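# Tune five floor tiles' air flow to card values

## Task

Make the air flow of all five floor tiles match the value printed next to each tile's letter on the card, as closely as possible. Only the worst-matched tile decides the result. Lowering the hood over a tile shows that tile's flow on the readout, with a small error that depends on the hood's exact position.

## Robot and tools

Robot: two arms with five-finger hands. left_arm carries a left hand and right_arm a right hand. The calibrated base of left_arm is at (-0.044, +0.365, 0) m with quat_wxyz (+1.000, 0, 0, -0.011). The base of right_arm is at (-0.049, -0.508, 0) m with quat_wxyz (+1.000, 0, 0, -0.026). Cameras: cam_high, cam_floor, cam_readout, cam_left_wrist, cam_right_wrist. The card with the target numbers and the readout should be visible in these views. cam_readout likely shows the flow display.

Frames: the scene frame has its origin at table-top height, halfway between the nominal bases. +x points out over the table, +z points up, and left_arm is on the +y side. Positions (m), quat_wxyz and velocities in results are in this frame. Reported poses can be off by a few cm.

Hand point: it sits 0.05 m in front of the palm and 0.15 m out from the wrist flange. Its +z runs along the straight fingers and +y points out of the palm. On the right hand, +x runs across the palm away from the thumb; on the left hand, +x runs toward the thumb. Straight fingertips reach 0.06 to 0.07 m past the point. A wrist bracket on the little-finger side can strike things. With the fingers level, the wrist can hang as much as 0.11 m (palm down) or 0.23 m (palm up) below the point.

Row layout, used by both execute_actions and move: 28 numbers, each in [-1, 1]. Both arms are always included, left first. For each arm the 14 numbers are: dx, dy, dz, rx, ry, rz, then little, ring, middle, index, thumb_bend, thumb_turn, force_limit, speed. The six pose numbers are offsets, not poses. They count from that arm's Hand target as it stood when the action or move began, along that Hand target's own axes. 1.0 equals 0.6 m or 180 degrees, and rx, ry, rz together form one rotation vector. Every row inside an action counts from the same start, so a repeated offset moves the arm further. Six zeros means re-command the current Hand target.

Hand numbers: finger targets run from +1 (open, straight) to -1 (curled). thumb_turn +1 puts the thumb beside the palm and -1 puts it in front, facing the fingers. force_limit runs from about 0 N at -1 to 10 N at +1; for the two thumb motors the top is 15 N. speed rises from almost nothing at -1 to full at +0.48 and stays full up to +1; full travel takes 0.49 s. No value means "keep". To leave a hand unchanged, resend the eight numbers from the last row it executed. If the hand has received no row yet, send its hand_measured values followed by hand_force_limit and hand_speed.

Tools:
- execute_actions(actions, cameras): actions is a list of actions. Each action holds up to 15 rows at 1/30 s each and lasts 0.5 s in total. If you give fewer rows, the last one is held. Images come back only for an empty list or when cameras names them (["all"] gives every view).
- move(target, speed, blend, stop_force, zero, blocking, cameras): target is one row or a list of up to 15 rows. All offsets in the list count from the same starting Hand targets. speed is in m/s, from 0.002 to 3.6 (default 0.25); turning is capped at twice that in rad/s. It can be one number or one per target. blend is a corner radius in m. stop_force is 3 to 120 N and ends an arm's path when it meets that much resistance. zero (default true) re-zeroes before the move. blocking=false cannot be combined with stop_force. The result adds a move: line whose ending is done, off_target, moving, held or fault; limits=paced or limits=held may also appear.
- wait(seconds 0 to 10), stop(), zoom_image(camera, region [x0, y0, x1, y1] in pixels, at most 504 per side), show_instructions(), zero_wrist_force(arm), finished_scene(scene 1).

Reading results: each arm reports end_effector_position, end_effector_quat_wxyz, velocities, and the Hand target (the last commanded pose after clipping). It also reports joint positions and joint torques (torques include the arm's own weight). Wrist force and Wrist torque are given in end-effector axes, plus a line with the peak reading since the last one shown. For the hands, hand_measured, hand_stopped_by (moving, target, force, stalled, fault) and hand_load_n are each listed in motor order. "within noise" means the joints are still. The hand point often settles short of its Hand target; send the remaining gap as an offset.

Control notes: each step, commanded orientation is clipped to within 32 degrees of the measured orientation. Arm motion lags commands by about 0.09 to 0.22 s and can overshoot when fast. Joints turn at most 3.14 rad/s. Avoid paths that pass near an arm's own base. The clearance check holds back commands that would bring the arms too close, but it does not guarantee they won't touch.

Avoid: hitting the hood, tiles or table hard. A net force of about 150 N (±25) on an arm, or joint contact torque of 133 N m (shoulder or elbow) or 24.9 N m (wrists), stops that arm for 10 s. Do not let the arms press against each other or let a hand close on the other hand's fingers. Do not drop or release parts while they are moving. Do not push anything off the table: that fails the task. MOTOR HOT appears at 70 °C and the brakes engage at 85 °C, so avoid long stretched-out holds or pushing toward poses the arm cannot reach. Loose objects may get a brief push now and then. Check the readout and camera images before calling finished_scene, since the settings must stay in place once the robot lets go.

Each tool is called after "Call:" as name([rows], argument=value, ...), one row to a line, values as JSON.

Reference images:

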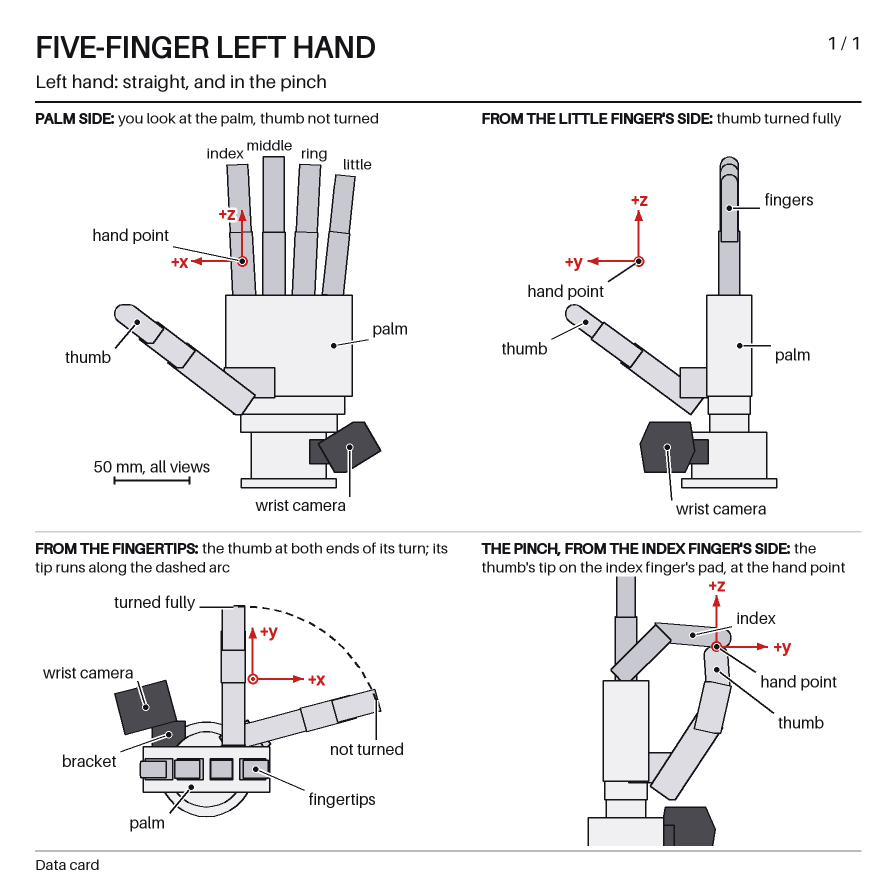

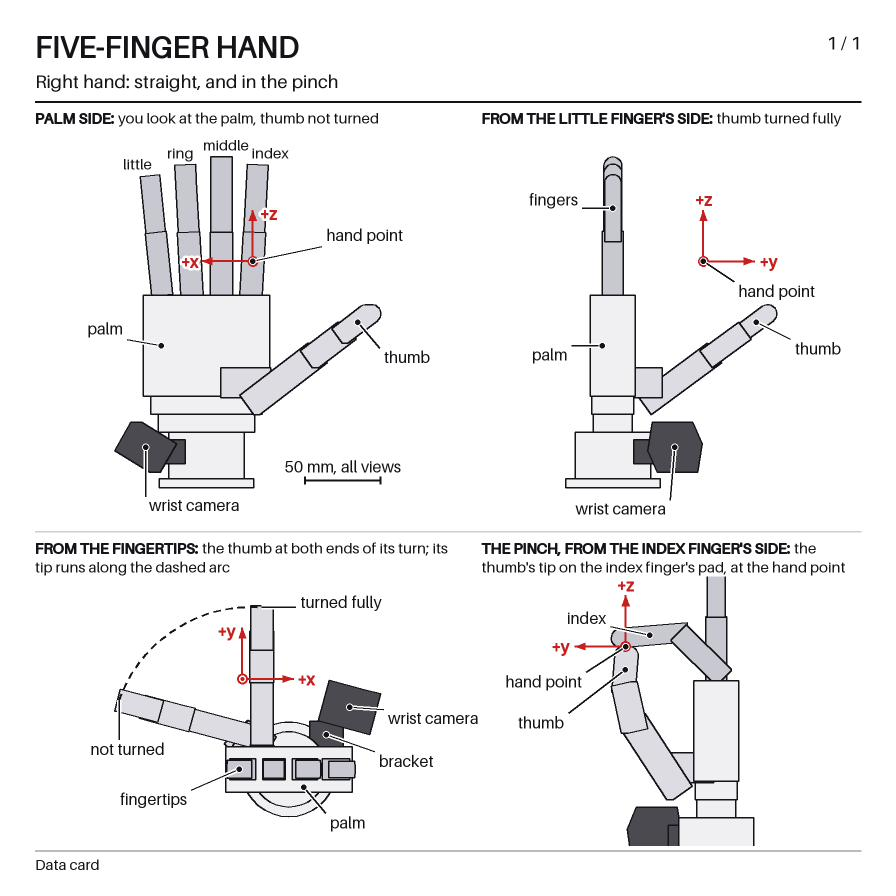

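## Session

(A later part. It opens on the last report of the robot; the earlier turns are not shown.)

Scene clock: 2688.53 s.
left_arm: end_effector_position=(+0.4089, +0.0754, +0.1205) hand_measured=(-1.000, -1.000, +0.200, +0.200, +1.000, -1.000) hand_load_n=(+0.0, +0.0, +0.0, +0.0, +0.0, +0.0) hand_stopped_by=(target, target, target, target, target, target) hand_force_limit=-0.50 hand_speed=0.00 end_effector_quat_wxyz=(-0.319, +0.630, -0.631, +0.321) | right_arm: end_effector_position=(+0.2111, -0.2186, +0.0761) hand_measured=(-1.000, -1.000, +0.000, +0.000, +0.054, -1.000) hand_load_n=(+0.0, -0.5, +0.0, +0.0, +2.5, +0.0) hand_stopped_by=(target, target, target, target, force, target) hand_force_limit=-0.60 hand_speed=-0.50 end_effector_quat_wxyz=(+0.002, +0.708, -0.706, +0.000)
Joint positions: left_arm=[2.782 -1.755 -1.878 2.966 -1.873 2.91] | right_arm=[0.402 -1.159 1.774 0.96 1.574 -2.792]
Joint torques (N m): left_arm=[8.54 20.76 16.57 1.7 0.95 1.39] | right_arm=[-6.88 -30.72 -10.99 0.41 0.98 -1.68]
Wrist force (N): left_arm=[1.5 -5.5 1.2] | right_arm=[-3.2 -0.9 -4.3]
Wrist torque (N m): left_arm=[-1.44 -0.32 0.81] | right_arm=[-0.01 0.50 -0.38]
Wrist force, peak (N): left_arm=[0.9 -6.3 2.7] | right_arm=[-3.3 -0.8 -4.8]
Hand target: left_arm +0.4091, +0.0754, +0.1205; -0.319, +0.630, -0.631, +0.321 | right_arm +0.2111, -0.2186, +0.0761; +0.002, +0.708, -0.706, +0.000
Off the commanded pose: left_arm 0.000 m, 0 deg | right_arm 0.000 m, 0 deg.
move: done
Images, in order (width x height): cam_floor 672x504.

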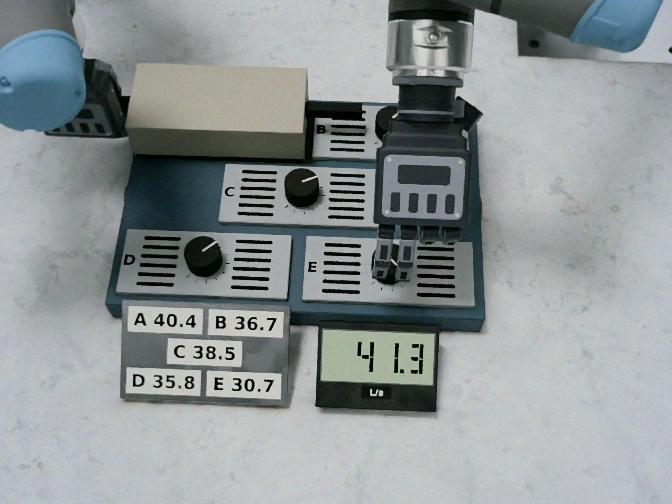

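Call:
move(target=[0,0.0657,0.0484,0,0,0,-1,-1,0.2,0.2,1,-1,-0.5,0, 0,0,0,0,0,0,-1,-1,0,0,-0.3,-1,-0.6,-0.5], speed=0.08, stop_force=8)

Call:
move(target=[0,0,0,0,0,0,-1,-1,-0.2,-0.2,0.1,-1,-0.5,-0.7, 0,0,0,0,0,0,-1,-1,0,0,-0.3,-1,-0.6,-0.5], cameras=["cam_readout"])

Call:
move(target=[-0.00073,-0.00044,0.0006,0,-0.01118,-0.00824,-1,-1,-0.2,-0.2,0.1,-1,-0.5,-0.7, 0,0,0,0,0,0,-1,-1,0,0,-0.3,-1,-0.6,-0.5], speed=0.2, cameras=["cam_readout"])

Call:
move(target=[0,0,0,0,0,0,-1,-1,0.25,0.25,1,-1,-0.5,0.2, 0,0,0,0,0,0,-1,-1,0,0,-0.3,-1,-0.6,-0.5])

Call:
move(target=[0,-0.1073,-0.0791,0,0,0,-1,-1,0.25,0.25,1,-1,-0.5,0.2, 0,0,0,0,0,0,-1,-1,0,0,-0.3,-1,-0.6,-0.5], speed=0.25, cameras=["cam_readout","cam_floor"])

Call:
zoom_image(camera="cam_floor", region=[355, 235, 425, 295])

Scene clock: 2698.77 s.
left_arm: end_effector_position=(+0.4092, +0.0754, +0.0715) hand_measured=(-1.000, -1.000, +0.200, +0.200, +1.000, -1.000) hand_load_n=(+0.0, +0.0, -0.5, +0.0, +0.0, +0.0) hand_stopped_by=(target, target, target, target, target, target) hand_force_limit=-0.50 hand_speed=0.00 end_effector_quat_wxyz=(-0.319, +0.630, -0.631, +0.321) | right_arm: end_effector_position=(+0.2111, -0.2186, +0.0761) hand_measured=(-1.000, -1.000, +0.000, +0.000, +0.054, -1.000) hand_load_n=(+0.0, -0.5, +0.0, +0.0, +2.0, +0.0) hand_stopped_by=(target, target, target, target, force, target) hand_force_limit=-0.60 hand_speed=-0.50 end_effector_quat_wxyz=(+0.002, +0.708, -0.706, +0.000)
Joint positions: left_arm=[2.782 -1.82 -1.942 3.096 -1.873 2.91] | right_arm=[0.402 -1.159 1.774 0.96 1.574 -2.792]
Joint torques (N m): left_arm=[5.32 39.11 20.07 1.76 0.91 0.45] | right_arm=[2.22 -24.67 -9.16 0.42 1.02 -1.55]
Wrist force (N): left_arm=[1.5 -5.9 1.1] | right_arm=[-2.8 -0.6 -5.0]
Wrist torque (N m): left_arm=[-1.51 -0.28 0.78] | right_arm=[0.00 0.47 -0.37]
Wrist force, peak (N): left_arm=[1.8 -6.0 1.2] | right_arm=[-3.4 -0.9 -4.9]
Hand target: left_arm +0.4092, +0.0754, +0.0715; -0.319, +0.630, -0.631, +0.321 | right_arm +0.2111, -0.2186, +0.0761; +0.002, +0.708, -0.706, +0.000
Off the commanded pose: left_arm 0.000 m, 0 deg | right_arm 0.000 m, 0 deg.
move: done

Scene clock: 2700.07 s.
left_arm: end_effector_position=(+0.4092, +0.0754, +0.0715) hand_measured=(-1.000, -1.000, +0.040, +0.010, +0.562, -1.000) hand_load_n=(+0.0, +0.0, +10.5, +6.5, +4.5, +0.5) hand_stopped_by=(target, target, force, force, force, target) hand_force_limit=-0.50 hand_speed=-0.70 end_effector_quat_wxyz=(-0.319, +0.630, -0.631, +0.321) | right_arm: end_effector_position=(+0.2111, -0.2186, +0.0761) hand_measured=(-1.000, -1.000, +0.000, +0.000, +0.054, -1.000) hand_load_n=(+0.0, -0.5, +0.0, +0.0, +2.0, +0.0) hand_stopped_by=(target, target, target, target, force, target) hand_force_limit=-0.60 hand_speed=-0.50 end_effector_quat_wxyz=(+0.002, +0.708, -0.706, +0.000)
Joint positions: left_arm=[2.782 -1.82 -1.942 3.096 -1.873 2.91] | right_arm=[0.402 -1.159 1.774 0.96 1.574 -2.792]
Joint torques (N m): left_arm=[0.43 38.21 13.97 -3.43 1.22 0.71] | right_arm=[4.95 -24.74 -9.34 0.44 1.03 -1.54]
Wrist force (N): left_arm=[2.1 -6.2 11.5] | right_arm=[-3.2 -1.1 -4.4]
Wrist torque (N m): left_arm=[-1.37 -0.24 0.81] | right_arm=[-0.05 0.50 -0.39]
Wrist force, peak (N): left_arm=[1.8 -8.5 12.9] | right_arm=[-3.1 -0.5 -5.1]
Hand target: left_arm +0.4092, +0.0754, +0.0715; -0.319, +0.630, -0.631, +0.321 | right_arm +0.2111, -0.2186, +0.0761; +0.002, +0.708, -0.706, +0.000
Off the commanded pose: left_arm 0.000 m, 0 deg | right_arm 0.000 m, 0 deg.
move: done
Images, in order (width x height): cam_readout 672x504.

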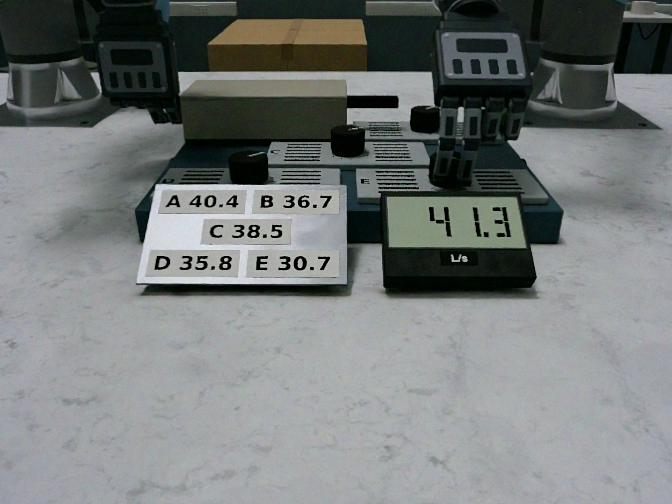

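Scene clock: 2700.77 s.
left_arm: end_effector_position=(+0.4097, +0.0757, +0.0715) hand_measured=(-1.000, -1.000, +0.040, +0.010, +0.562, -1.000) hand_load_n=(+0.0, +0.0, +10.5, +6.0, +4.5, -0.5) hand_stopped_by=(target, target, force, force, force, target) hand_force_limit=-0.50 hand_speed=-0.70 end_effector_quat_wxyz=(-0.326, +0.644, -0.617, +0.314) end_effector_velocity=(+0.000, +0.000, +0.000) end_effector_angular_velocity=(+0.002, +0.002, -0.006) | right_arm: end_effector_position=(+0.2111, -0.2186, +0.0761) hand_measured=(-1.000, -1.000, +0.000, +0.000, +0.054, -1.000) hand_load_n=(+0.0, -0.5, +0.0, +0.0, +2.5, +0.0) hand_stopped_by=(target, target, target, target, force, target) hand_force_limit=-0.60 hand_speed=-0.50 end_effector_quat_wxyz=(+0.002, +0.708, -0.706, +0.000)
Joint positions: left_arm=[2.764 -1.832 -1.929 3.081 -1.921 2.869] | right_arm=[0.402 -1.159 1.774 0.96 1.574 -2.792]
Joint velocities: left_arm=[0.001 0.001 -0.001 0 0.005 0.006] | right_arm=[within noise]
Joint torques (N m): left_arm=[6.73 30.14 4.86 -0.95 0.82 1.61] | right_arm=[6 -24.28 -9.2 0.47 1.09 -1.49]
Wrist force (N): left_arm=[3.9 -8.3 9.7] | right_arm=[-3.2 -0.7 -5.0]
Wrist torque (N m): left_arm=[-1.40 -0.16 0.79] | right_arm=[-0.01 0.52 -0.38]
Wrist force, peak (N): left_arm=[3.6 -4.4 12.7] | right_arm=[-3.2 -0.7 -5.0]
Hand target: left_arm +0.4097, +0.0758, +0.0715; -0.326, +0.644, -0.617, +0.314 | right_arm +0.2111, -0.2186, +0.0761; +0.002, +0.708, -0.706, +0.000
Off the commanded pose: left_arm 0.000 m, 0 deg | right_arm 0.000 m, 0 deg.
move: done
Images, in order (width x height): cam_readout 672x504.

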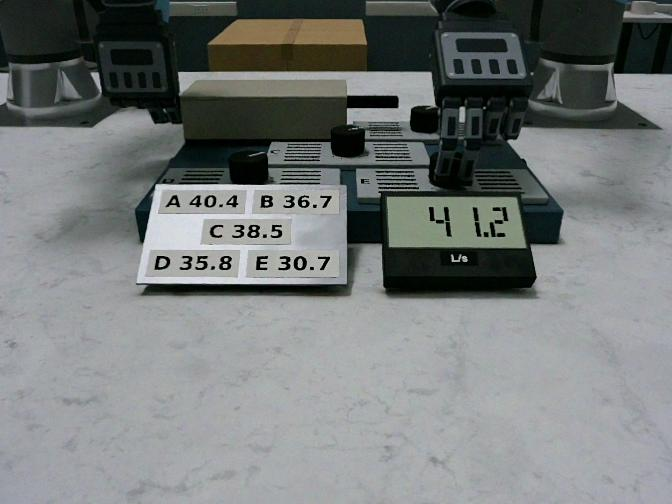

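Scene clock: 2701.30 s.
left_arm: end_effector_position=(+0.4097, +0.0758, +0.0715) hand_measured=(-1.000, -1.000, +0.250, +0.250, +1.000, -1.000) hand_load_n=(+0.0, +0.0, +0.0, +0.0, +0.0, +0.0) hand_stopped_by=(target, target, target, target, target, target) hand_force_limit=-0.50 hand_speed=0.20 end_effector_quat_wxyz=(-0.326, +0.644, -0.617, +0.314) | right_arm: end_effector_position=(+0.2111, -0.2186, +0.0761) hand_measured=(-1.000, -1.000, +0.000, +0.000, +0.054, -1.000) hand_load_n=(+0.0, -0.5, +0.0, +0.0, +2.0, +0.0) hand_stopped_by=(target, target, target, target, force, target) hand_force_limit=-0.60 hand_speed=-0.50 end_effector_quat_wxyz=(+0.002, +0.708, -0.706, +0.000)
Joint positions: left_arm=[2.764 -1.832 -1.929 3.081 -1.921 2.869] | right_arm=[0.402 -1.159 1.774 0.96 1.574 -2.792]
Joint torques (N m): left_arm=[7.45 38.34 8.2 1.57 0.97 1.97] | right_arm=[7.2 -24.38 -8.76 0.52 1 -1.49]
Wrist force (N): left_arm=[1.5 -5.7 1.3] | right_arm=[-3.2 -1.0 -4.0]
Wrist torque (N m): left_arm=[-1.51 -0.29 0.69] | right_arm=[-0.05 0.49 -0.39]
Wrist force, peak (N): left_arm=[3.4 -8.2 10.3] | right_arm=[-3.2 -0.5 -4.9]
Hand target: left_arm +0.4097, +0.0758, +0.0715; -0.326, +0.644, -0.617, +0.314 | right_arm +0.2111, -0.2186, +0.0761; +0.002, +0.708, -0.706, +0.000
Off the commanded pose: left_arm 0.000 m, 0 deg | right_arm 0.000 m, 0 deg.
move: done

Scene clock: 2702.17 s.
left_arm: end_effector_position=(+0.4094, +0.0759, +0.1514) hand_measured=(-1.000, -1.000, +0.250, +0.250, +1.000, -1.000) hand_load_n=(+0.0, +0.0, +0.0, +0.0, +0.0, +0.0) hand_stopped_by=(target, target, target, target, target, target) hand_force_limit=-0.50 hand_speed=0.20 end_effector_quat_wxyz=(-0.326, +0.644, -0.617, +0.314) | right_arm: end_effector_position=(+0.2111, -0.2186, +0.0761) hand_measured=(-1.000, -1.000, +0.000, +0.000, +0.054, -1.000) hand_load_n=(+0.0, -0.5, +0.0, +0.0, +2.0, +0.0) hand_stopped_by=(target, target, target, target, force, target) hand_force_limit=-0.60 hand_speed=-0.50 end_effector_quat_wxyz=(+0.002, +0.708, -0.706, +0.000)
Joint positions: left_arm=[2.764 -1.735 -1.818 2.872 -1.921 2.869] | right_arm=[0.402 -1.159 1.774 0.96 1.574 -2.792]
Joint torques (N m): left_arm=[-3.85 21.76 23.01 -2.72 -1.57 -2.4] | right_arm=[7.42 -25.03 -8.78 0.35 1.1 -1.46]
Wrist force (N): left_arm=[1.3 -5.3 1.1] | right_arm=[-3.1 -0.5 -4.9]
Wrist torque (N m): left_arm=[-1.40 -0.29 0.69] | right_arm=[0.01 0.50 -0.37]
Wrist force, peak (N): left_arm=[1.4 -6.7 0.1] | right_arm=[-3.0 -0.7 -5.0]
Hand target: left_arm +0.4094, +0.0759, +0.1515; -0.326, +0.644, -0.617, +0.314 | right_arm +0.2111, -0.2186, +0.0761; +0.002, +0.708, -0.706, +0.000
Off the commanded pose: left_arm 0.000 m, 0 deg | right_arm 0.000 m, 0 deg.
move: done
Images, in order (width x height): cam_floor 672x504, cam_readout 672x504.

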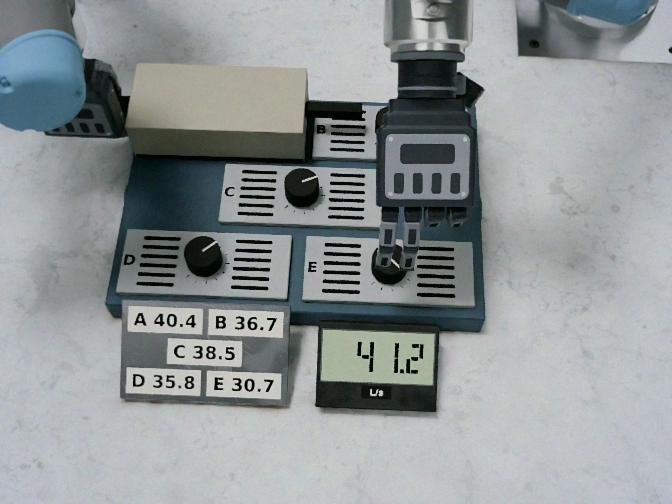

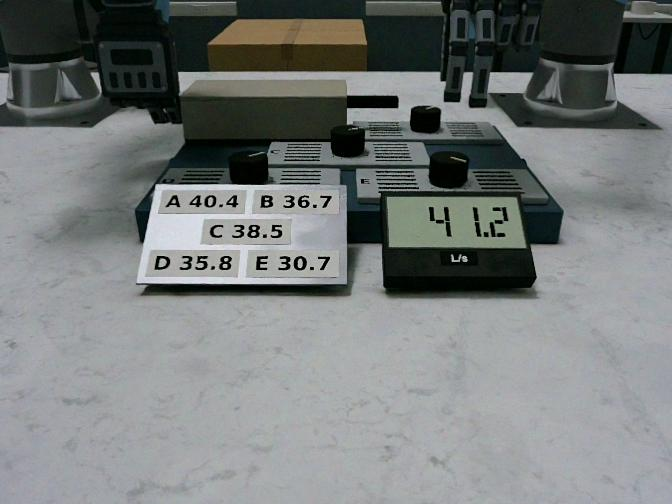

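Scaled by 7.200 from the camera's 672x504 image, which has a finer 960x720 frame.

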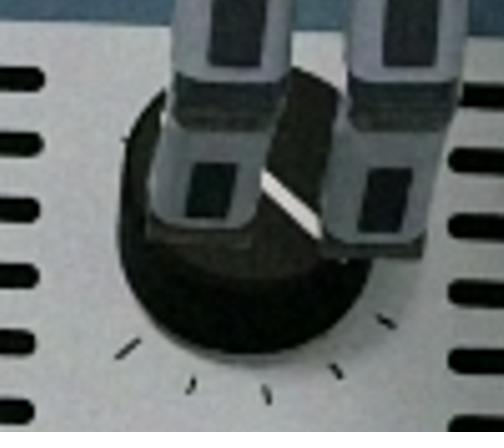

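Call:
move(target=[0.0658,0.1922,-0.2701,-0.0478,0.0106,0.0091,-1,-1,0,0,1,-1,-0.5,0, 0,0,0,0,0,0,-1,-1,0,0,-0.3,-1,-0.6,-0.5], speed=0.3, cameras=["cam_floor"])

Call:
zoom_image(camera="cam_floor", region=[355, 235, 425, 295])

Call:
move([
  [0,0.0863,0.0863,0,0,0,-1,-1,0,0,1,-1,-0.5,0, 0,0,0,0,0,0,-1,-1,0,0,-0.3,-1,-0.6,-0.5],
  [0,0.0998,0.0998,0,0,0,-1,-1,0,0,1,-1,-0.5,0, 0,0,0,0,0,0,-1,-1,0,0,-0.3,-1,-0.6,-0.5],
  [0,0.107,0.088,-0.125,0,0,-1,-1,0,0,1,-1,-0.5,0, 0,0,0,0,0,0,-1,-1,0,0,-0.3,-1,-0.6,-0.5],
  [0,0.1138,0.0759,-0.25,0,0,-1,-1,0,0,1,-1,-0.5,0, 0,0,0,0,0,0,-1,-1,0,0,-0.3,-1,-0.6,-0.5],
  [0,0.1138,0.0759,-0.25,0,0,-1,-1,0,0,-0.3,-1,-0.6,-0.5, 0,0,0,0,0,0,-1,-1,0,0,-0.3,-1,-0.6,-0.5],
], speed=[0.25,0.1,0.15,0.15,0.1], blend=[0.003,0.001,0.002,0,0], cameras=["cam_readout","cam_floor"])

Call:
zoom_image(camera="cam_floor", region=[120, 60, 340, 225])

Scene clock: 2712.40 s.
left_arm: end_effector_position=(+0.2124, +0.0282, +0.1542) hand_measured=(-1.000, -1.000, +0.000, +0.000, +1.000, -1.000) hand_load_n=(+0.0, +0.0, +0.0, +0.0, +0.0, +0.0) hand_stopped_by=(target, target, target, target, target, target) hand_force_limit=-0.50 hand_speed=0.00 end_effector_quat_wxyz=(-0.271, +0.652, -0.654, +0.273) end_effector_velocity=(-0.001, +0.000, +0.000) end_effector_angular_velocity=(-0.002, +0.002, +0.001) | right_arm: end_effector_position=(+0.2111, -0.2186, +0.0761) hand_measured=(-1.000, -1.000, +0.000, +0.000, +0.054, -1.000) hand_load_n=(+0.0, -0.5, +0.0, +0.0, +2.5, +0.0) hand_stopped_by=(target, target, target, target, force, target) hand_force_limit=-0.60 hand_speed=-0.50 end_effector_quat_wxyz=(+0.002, +0.708, -0.706, +0.000)
Joint positions: left_arm=[2.387 -1.621 -1.928 2.604 -2.089 2.538] | right_arm=[0.402 -1.159 1.774 0.96 1.574 -2.792]
Joint velocities: left_arm=[-0.002 0 -0.001 -0.002 0.001 -0.005] | right_arm=[within noise]
Joint torques (N m): left_arm=[-7.79 23.81 8.74 -3.25 -0.61 -2.16] | right_arm=[7.75 -24.65 -9.21 0.37 1.11 -1.44]
Wrist force (N): left_arm=[1.8 -5.3 1.0] | right_arm=[-3.3 -0.8 -4.4]
Wrist torque (N m): left_arm=[-1.36 -0.35 0.69] | right_arm=[-0.02 0.52 -0.39]
Wrist force, peak (N): left_arm=[0.7 -6.3 2.9] | right_arm=[-3.2 -0.7 -4.9]
Hand target: left_arm +0.2123, +0.0283, +0.1542; -0.271, +0.652, -0.654, +0.273 | right_arm +0.2111, -0.2186, +0.0761; +0.002, +0.708, -0.706, +0.000
Off the commanded pose: left_arm 0.000 m, 0 deg | right_arm 0.000 m, 0 deg.
move: done
Images, in order (width x height): cam_floor 672x504.

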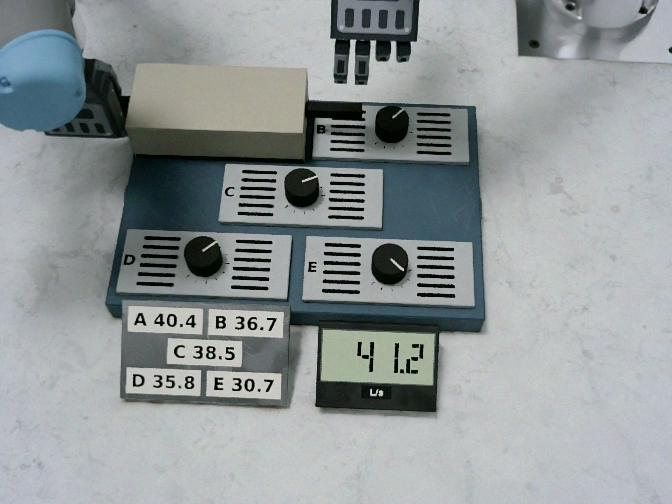

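Scaled by 7.200 from the camera's 672x504 image, which has a finer 960x720 frame.

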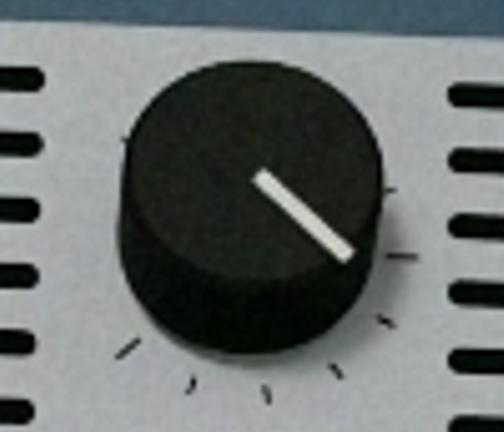

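Scene clock: 2713.03 s.
left_arm: end_effector_position=(+0.2156, +0.0313, +0.1035) hand_measured=(-1.000, -1.000, -0.054, +0.000, +1.000, -1.000) hand_load_n=(+0.0, +0.0, -7.5, +0.0, +0.0, +0.0) hand_stopped_by=(target, target, target, target, target, target) hand_force_limit=-0.50 hand_speed=0.00 end_effector_quat_wxyz=(-0.279, +0.653, -0.649, +0.274) | right_arm: end_effector_position=(+0.2111, -0.2186, +0.0761) hand_measured=(-1.000, -1.000, +0.000, +0.000, +0.060, -1.000) hand_load_n=(+0.0, -7.5, +0.0, +0.5, +21.0, +4.0) hand_stopped_by=(target, target, target, target, force, target) hand_force_limit=-0.60 hand_speed=-0.50 end_effector_quat_wxyz=(+0.002, +0.708, -0.706, +0.000)
Joint positions: left_arm=[2.387 -1.681 -2.012 2.753 -2.107 2.537] | right_arm=[0.402 -1.159 1.774 0.96 1.574 -2.792]
Joint torques (N m): left_arm=[-0.32 17.43 12.34 -0.8 -0.5 -0.06] | right_arm=[8.49 -25.82 -10.57 0.59 0.33 -1.45]
Wrist force (N): left_arm=[4.9 -13.8 -6.9] | right_arm=[-4.7 2.6 0.5]
Wrist torque (N m): left_arm=[-1.35 -0.36 0.88] | right_arm=[0.09 0.63 -0.86]
Wrist force, peak (N): left_arm=[-14.2 -119.6 -67.5] | right_arm=[-5.1 -13.3 -26.4]
Hand target: left_arm +0.2156, +0.0313, +0.1035; -0.279, +0.653, -0.649, +0.274 (not the last commanded pose) | right_arm +0.2111, -0.2186, +0.0761; +0.002, +0.708, -0.706, +0.000
Off the commanded pose: left_arm 0.036 m, 46 deg | right_arm 0.000 m, 0 deg.
FORCE FAULT: contact force on the left arm reached its limit, and that arm stopped. The contact can be on any part of that arm, not only on its tool. That arm's remaining commands of this call were not run. That arm is still stopped at the end of this call. That arm stays stopped for about 10 more seconds. Until then a move that you send moves the other arm only, and its call returns only when the move has ended. Once the stop has ended, the next robot result says so. If the stop ends while you think or write, that arm runs what you send next, counted from a new Hand target: where the arm stands when the stop ends. While its stop runs, that arm, its gripper or tool too, takes no new command. Until it ends, the stop uses up actions while you think or wait. An arm that is not stopped still takes commands.
move: fault (left_arm); path passed 0 of 5 targets; target 5's new numbers were not sent
Images, in order (width x height): cam_floor 672x504, cam_readout 672x504.

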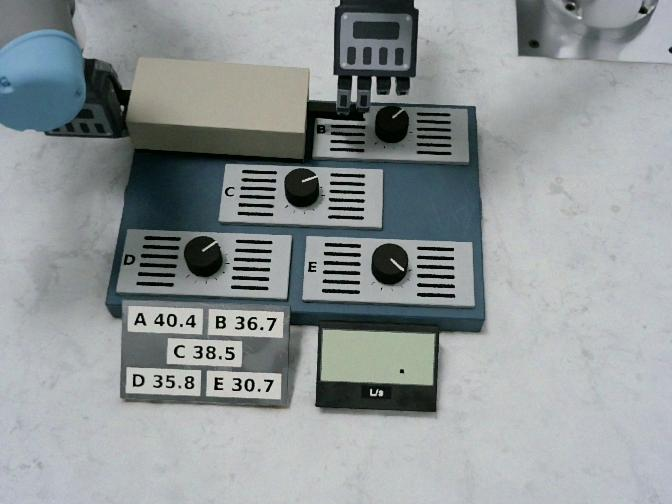

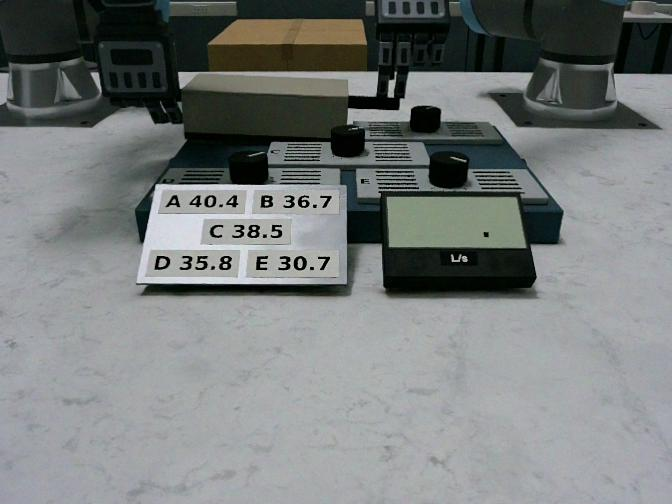

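Scaled by 2.291 from the camera's 672x504 image, which has a finer 960x720 frame.

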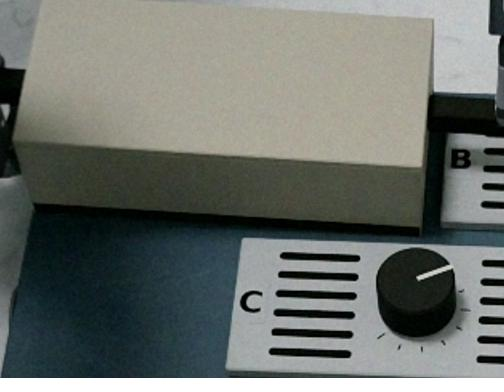

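Call:
wait(seconds=2, cameras=["all"])

Scene clock: 2719.77 s.
left_arm: end_effector_position=(+0.2156, +0.0313, +0.1035) hand_measured=(-1.000, -1.000, -0.054, +0.000, +1.000, -1.000) hand_load_n=(+0.0, +0.0, -7.0, +0.0, +0.0, +0.0) hand_stopped_by=(target, target, target, target, target, target) hand_force_limit=-0.50 hand_speed=0.00 end_effector_quat_wxyz=(-0.279, +0.653, -0.649, +0.274) | right_arm: end_effector_position=(+0.2111, -0.2186, +0.0761) hand_measured=(-1.000, -1.000, +0.000, +0.000, +0.060, -1.000) hand_load_n=(+0.0, -7.5, +0.0, +0.0, +21.0, +4.0) hand_stopped_by=(target, target, target, target, force, target) hand_force_limit=-0.60 hand_speed=-0.50 end_effector_quat_wxyz=(+0.002, +0.708, -0.706, +0.000)
Joint positions: left_arm=[2.387 -1.681 -2.012 2.753 -2.107 2.537] | right_arm=[0.402 -1.159 1.774 0.96 1.574 -2.792]
Joint torques (N m): left_arm=[-0.13 18.17 13.12 -0.93 -0.48 -0.28] | right_arm=[8.19 -35.79 -22.06 1.21 -0.92 -1.23]
Wrist force (N): left_arm=[5.1 -13.6 -6.9] | right_arm=[-4.4 2.5 0.6]
Wrist torque (N m): left_arm=[-1.33 -0.39 0.89] | right_arm=[0.07 0.59 -0.84]
Wrist force, peak (N): left_arm=[5.0 -14.2 -7.5] | right_arm=[-4.9 2.6 0.8]
Hand target: left_arm +0.2156, +0.0313, +0.1035; -0.279, +0.653, -0.649, +0.274 (not the last commanded pose) | right_arm +0.2111, -0.2186, +0.0761; +0.002, +0.708, -0.706, +0.000
Off the commanded pose: left_arm 0.036 m, 46 deg | right_arm 0.000 m, 0 deg.
FORCE FAULT, CONTINUED: the left arm was still stopped when this call began, by the force fault that an earlier result reported. Since the last result the stop counts as 13 of the actions that you can send in this scene. That arm is still stopped at the end of this call. That arm stays stopped for about 3 more seconds. If the stop ends while you think or write, that arm runs what you send next, counted from a new Hand target: where the arm stands when the stop ends. While its stop runs, that arm, its gripper or tool too, takes no new command.
wait: 2.00 s; at rest from the start

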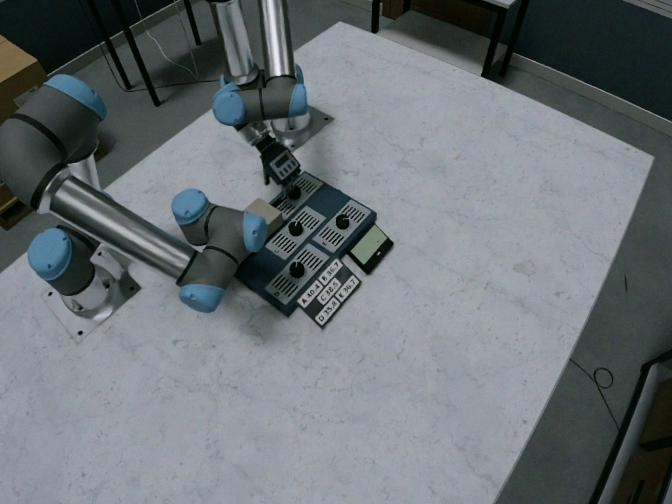

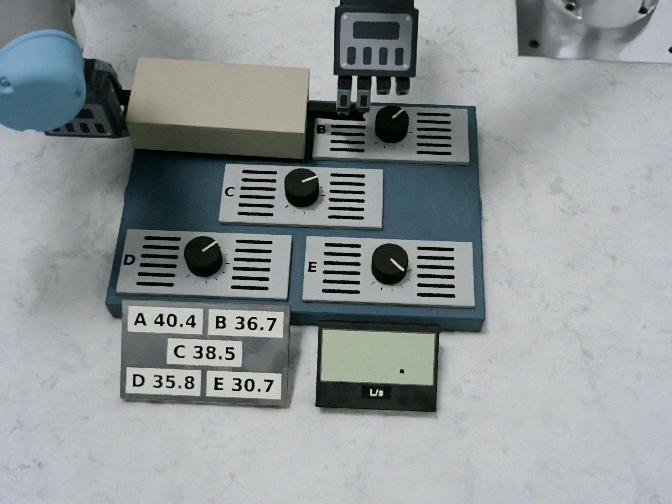

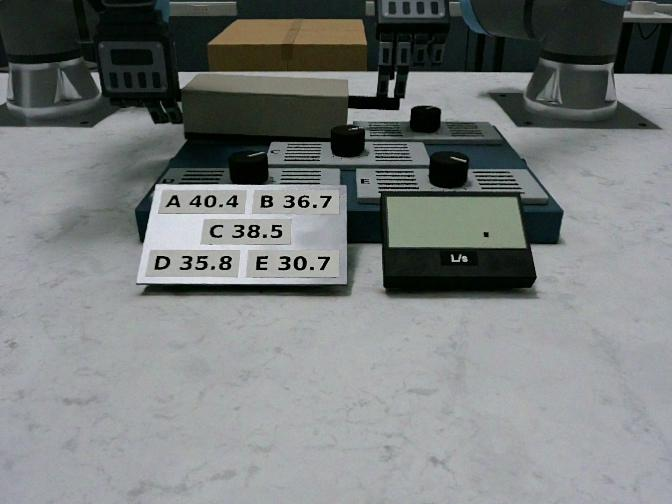

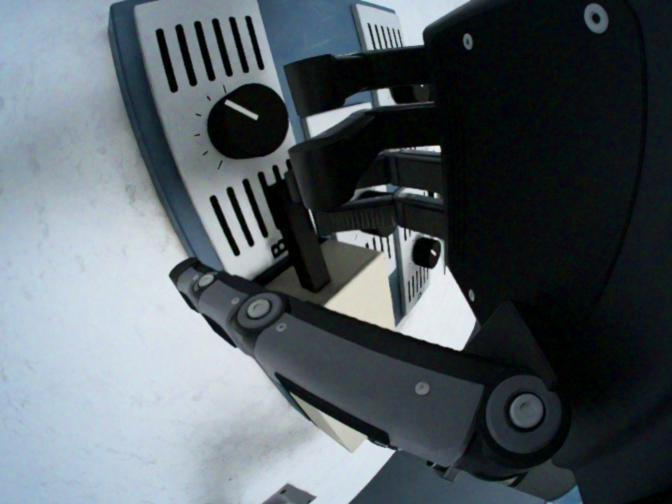

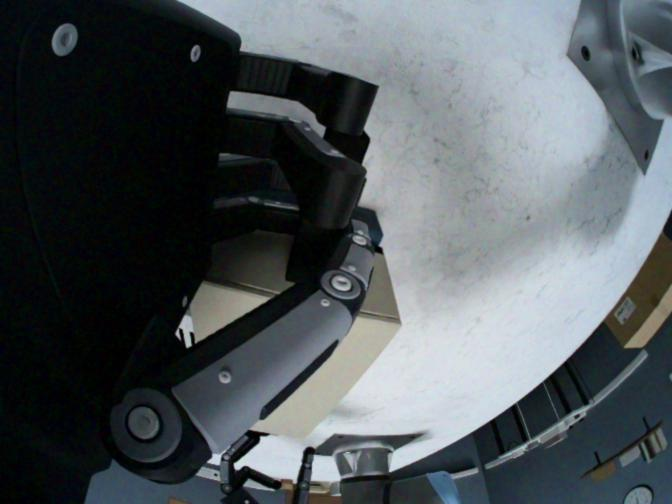

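Call:
move(target=[0,-0.07,-0.07,0,0,0,-1,-1,0,0,1,-1,-0.5,0, 0,0,0,0,0,0,-1,-1,0,0,-0.3,-1,-0.6,-0.5], speed=0.08, cameras=["cam_readout","cam_floor"])

Call:
zoom_image(camera="cam_floor", region=[120, 60, 440, 225])

Scene clock: 2725.47 s.
left_arm: end_effector_position=(+0.2146, +0.0310, +0.1629) hand_measured=(-1.000, -1.000, -0.054, +0.000, +1.000, -1.000) hand_load_n=(+0.0, +0.0, +0.0, +0.0, +0.0, +0.0) hand_stopped_by=(target, target, target, target, target, target) hand_force_limit=-0.50 hand_speed=0.00 end_effector_quat_wxyz=(-0.279, +0.653, -0.649, +0.274) | right_arm: end_effector_position=(+0.2111, -0.2186, +0.0761) hand_measured=(-1.000, -1.000, +0.000, +0.000, +0.060, -1.000) hand_load_n=(+0.0, -5.5, +0.5, +0.0, +16.5, +6.0) hand_stopped_by=(target, target, target, target, force, target) hand_force_limit=-0.60 hand_speed=-0.50 end_effector_quat_wxyz=(+0.002, +0.708, -0.706, +0.000)
Joint positions: left_arm=[2.384 -1.612 -1.917 2.588 -2.108 2.534] | right_arm=[0.402 -1.159 1.774 0.96 1.574 -2.792]
Joint torques (N m): left_arm=[-2.88 3.88 14.71 -1.22 -1.52 -1.84] | right_arm=[7.46 -35.8 -22.51 1.64 -0.98 -1.25]
Wrist force (N): left_arm=[-3.1 -6.4 0.8] | right_arm=[-2.2 1.0 3.0]
Wrist torque (N m): left_arm=[-1.52 0.39 0.55] | right_arm=[-0.05 0.42 -0.59]
Wrist force, peak (N): left_arm=[5.2 -14.2 -7.5] | right_arm=[-5.1 2.3 0.5]
Hand target: left_arm +0.2146, +0.0310, +0.1629; -0.279, +0.653, -0.649, +0.274 | right_arm +0.2111, -0.2186, +0.0761; +0.002, +0.708, -0.706, +0.000
Off the commanded pose: left_arm 0.000 m, 0 deg | right_arm 0.000 m, 0 deg.
FORCE FAULT, CONTINUED: the left arm's stop, for the force fault that an earlier result reported, is over. The rest of the stop counts as 5 of the actions that you can send in this scene. The stop ended before this call began, so that arm ran this call's commands, counted from a new Hand target: where the arm stood when the stop ended. During its stop the left arm's controller moved it back a little.
move: done
Images, in order (width x height): cam_floor 672x504, cam_readout 672x504.

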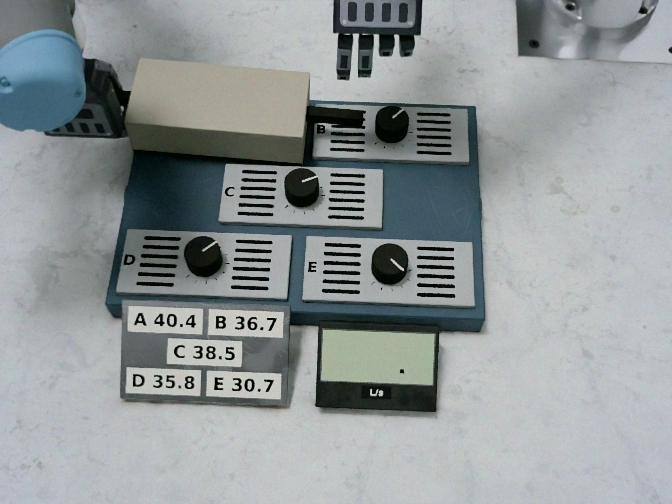

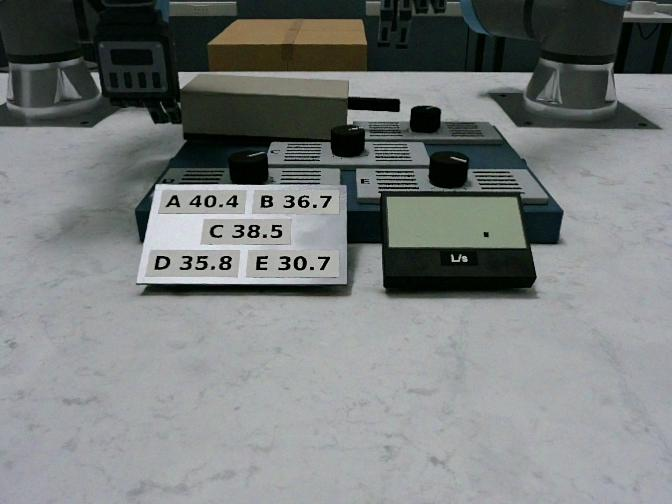

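Scaled by 1.575 from the camera's 672x504 image, which has a finer 960x720 frame.

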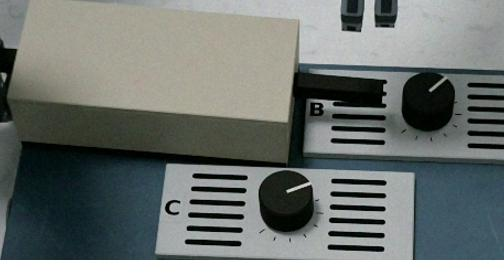

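Call:
move(target=[0.0045,-0.0083,0.0269,-0.0044,0.004,0.0013,-1,-1,0,0,1,-1,-0.5,0, 0,0,0,0,0,0,-1,-1,0,0,-0.3,-1,-0.6,-0.5], speed=0.15, cameras=["cam_floor","cam_left_wrist"])

Call:
zoom_image(camera="cam_floor", region=[290, 60, 430, 165])

Scene clock: 2752.93 s.
left_arm: end_effector_position=(+0.2298, +0.0284, +0.1552) hand_measured=(-1.000, -1.000, -0.054, +0.000, +1.000, -1.000) hand_load_n=(+0.0, +0.0, +0.0, +0.0, +0.0, +0.0) hand_stopped_by=(target, target, target, target, target, target) hand_force_limit=-0.50 hand_speed=0.00 end_effector_quat_wxyz=(-0.271, +0.652, -0.654, +0.273) end_effector_velocity=(-0.001, +0.001, +0.001) end_effector_angular_velocity=(+0.001, +0.000, +0.005) | right_arm: end_effector_position=(+0.2111, -0.2186, +0.0761) hand_measured=(-1.000, -1.000, +0.000, +0.000, +0.060, -1.000) hand_load_n=(+0.0, -5.5, +0.0, +0.0, +16.5, +6.0) hand_stopped_by=(target, target, target, target, force, target) hand_force_limit=-0.60 hand_speed=-0.50 end_effector_quat_wxyz=(+0.002, +0.708, -0.706, +0.000)
Joint positions: left_arm=[2.427 -1.632 -1.909 2.614 -2.065 2.576] | right_arm=[0.402 -1.159 1.774 0.96 1.574 -2.792]
Joint velocities: left_arm=[-0.003 0.002 -0.001 -0.005 -0.005 -0.007] | right_arm=[within noise]
Joint torques (N m): left_arm=[-5.76 33.11 12.62 -3.22 -1.97 -2.19] | right_arm=[6.92 -35.7 -22.39 2.15 -0.75 -1.04]
Wrist force (N): left_arm=[-3.3 -6.7 0.7] | right_arm=[-2.8 0.6 3.4]
Wrist torque (N m): left_arm=[-1.57 0.40 0.47] | right_arm=[-0.08 0.48 -0.62]
Wrist force, peak (N): left_arm=[-3.3 -6.7 0.9] | right_arm=[-2.8 0.8 3.8]
Hand target: left_arm +0.2297, +0.0285, +0.1552; -0.271, +0.652, -0.654, +0.273 | right_arm +0.2111, -0.2186, +0.0761; +0.002, +0.708, -0.706, +0.000
Off the commanded pose: left_arm 0.000 m, 0 deg | right_arm 0.000 m, 0 deg.
move: done
Images, in order (width x height): cam_floor 672x504, cam_left_wrist 672x504.

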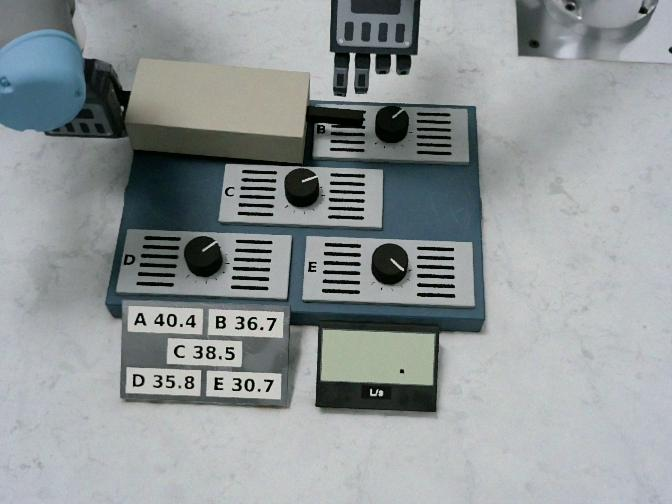

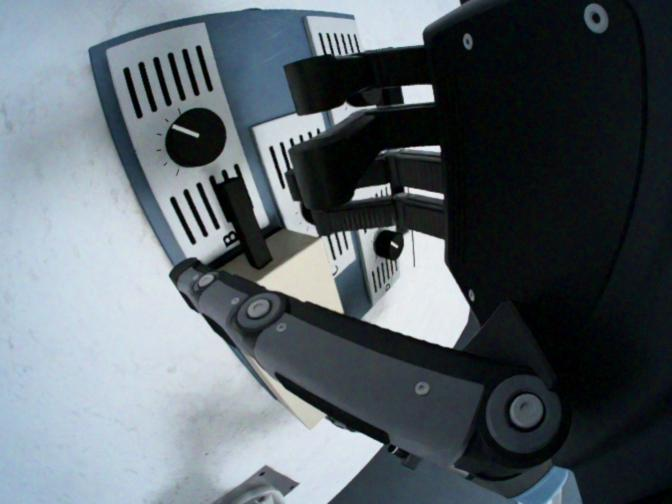

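Scaled by 3.600 from the camera's 672x504 image, which has a finer 960x720 frame.

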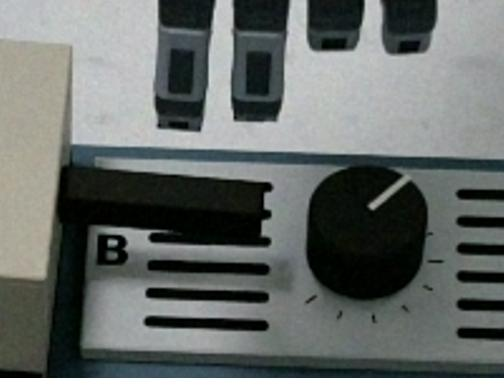

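Call:
move(target=[0,0.0998,0.0998,0,0,0,-1,-1,0,0,1,-1,-0.5,0, 0,0,0,0,0,0,-1,-1,0,0,-0.3,-1,-0.6,-0.5], speed=0.1, stop_force=8, cameras=["cam_floor","cam_left_wrist","cam_readout"])

Call:
zoom_image(camera="cam_floor", region=[290, 60, 430, 165])

Scene clock: 2776.20 s.
left_arm: end_effector_position=(+0.2297, +0.0285, +0.1043) hand_measured=(-1.000, -1.000, -0.054, +0.000, +1.000, -1.000) hand_load_n=(+0.0, +0.5, +0.0, +0.0, +0.0, +0.0) hand_stopped_by=(target, target, target, target, target, target) hand_force_limit=-0.50 hand_speed=0.00 end_effector_quat_wxyz=(-0.271, +0.652, -0.654, +0.273) | right_arm: end_effector_position=(+0.2111, -0.2186, +0.0761) hand_measured=(-1.000, -1.000, +0.000, +0.000, +0.060, -1.000) hand_load_n=(+0.0, -6.0, +0.0, +0.0, +18.0, +6.0) hand_stopped_by=(target, target, target, target, force, target) hand_force_limit=-0.60 hand_speed=-0.50 end_effector_quat_wxyz=(+0.002, +0.708, -0.706, +0.000)
Joint positions: left_arm=[2.427 -1.691 -1.99 2.753 -2.065 2.575] | right_arm=[0.402 -1.159 1.774 0.96 1.574 -2.792]
Joint torques (N m): left_arm=[-7.47 6.39 8.89 -3.23 -2.04 -2.28] | right_arm=[6.89 -27.12 -9.88 2.73 0.12 -0.87]
Wrist force (N): left_arm=[-4.9 -6.4 0.4] | right_arm=[-2.8 1.3 3.5]
Wrist torque (N m): left_arm=[-1.51 0.62 0.41] | right_arm=[-0.01 0.48 -0.67]
Wrist force, peak (N): left_arm=[-5.8 -44.3 -19.4] | right_arm=[-3.6 -4.5 -5.9]
Hand target: left_arm +0.2297, +0.0285, +0.1043; -0.271, +0.652, -0.654, +0.273 (not the last commanded pose) | right_arm +0.2111, -0.2186, +0.0761; +0.002, +0.708, -0.706, +0.000
Off the commanded pose: left_arm 0.034 m, 0 deg | right_arm 0.000 m, 0 deg.
move: contact (left_arm)
Images, in order (width x height): cam_floor 672x504, cam_readout 672x504, cam_left_wrist 672x504.

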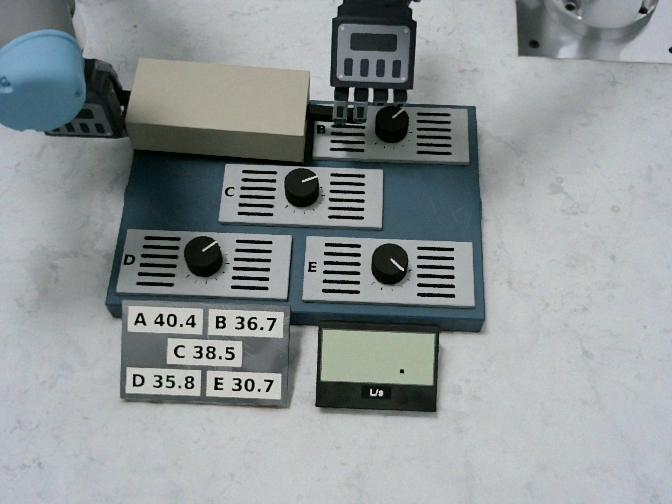

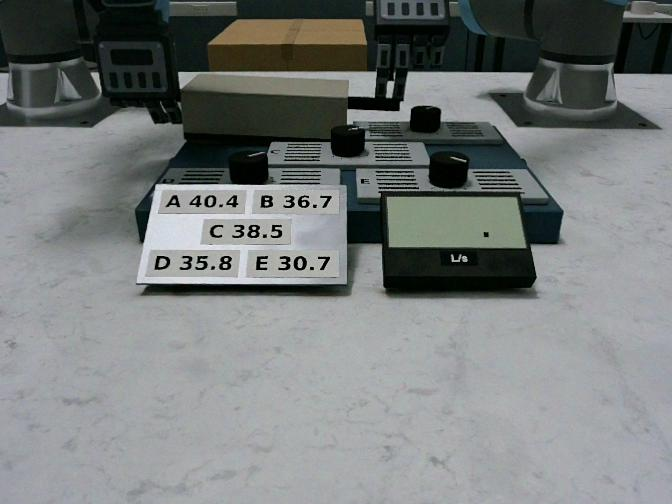

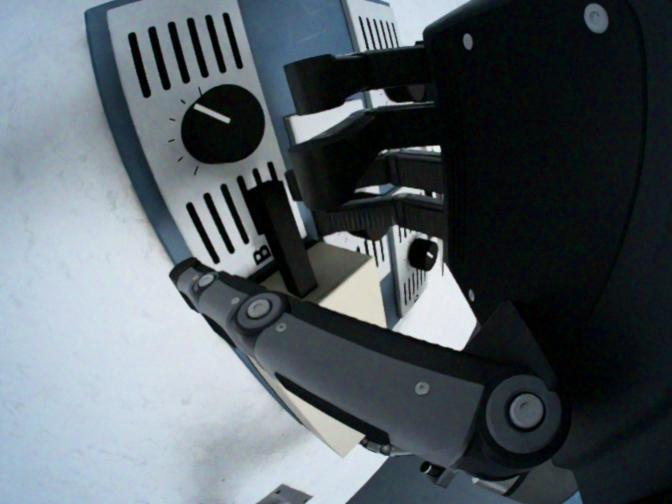

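Scaled by 3.600 from the camera's 672x504 image, which has a finer 960x720 frame.

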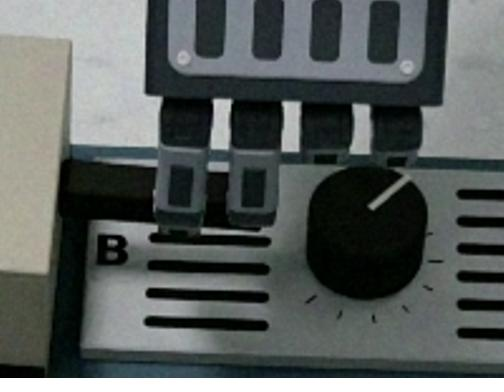

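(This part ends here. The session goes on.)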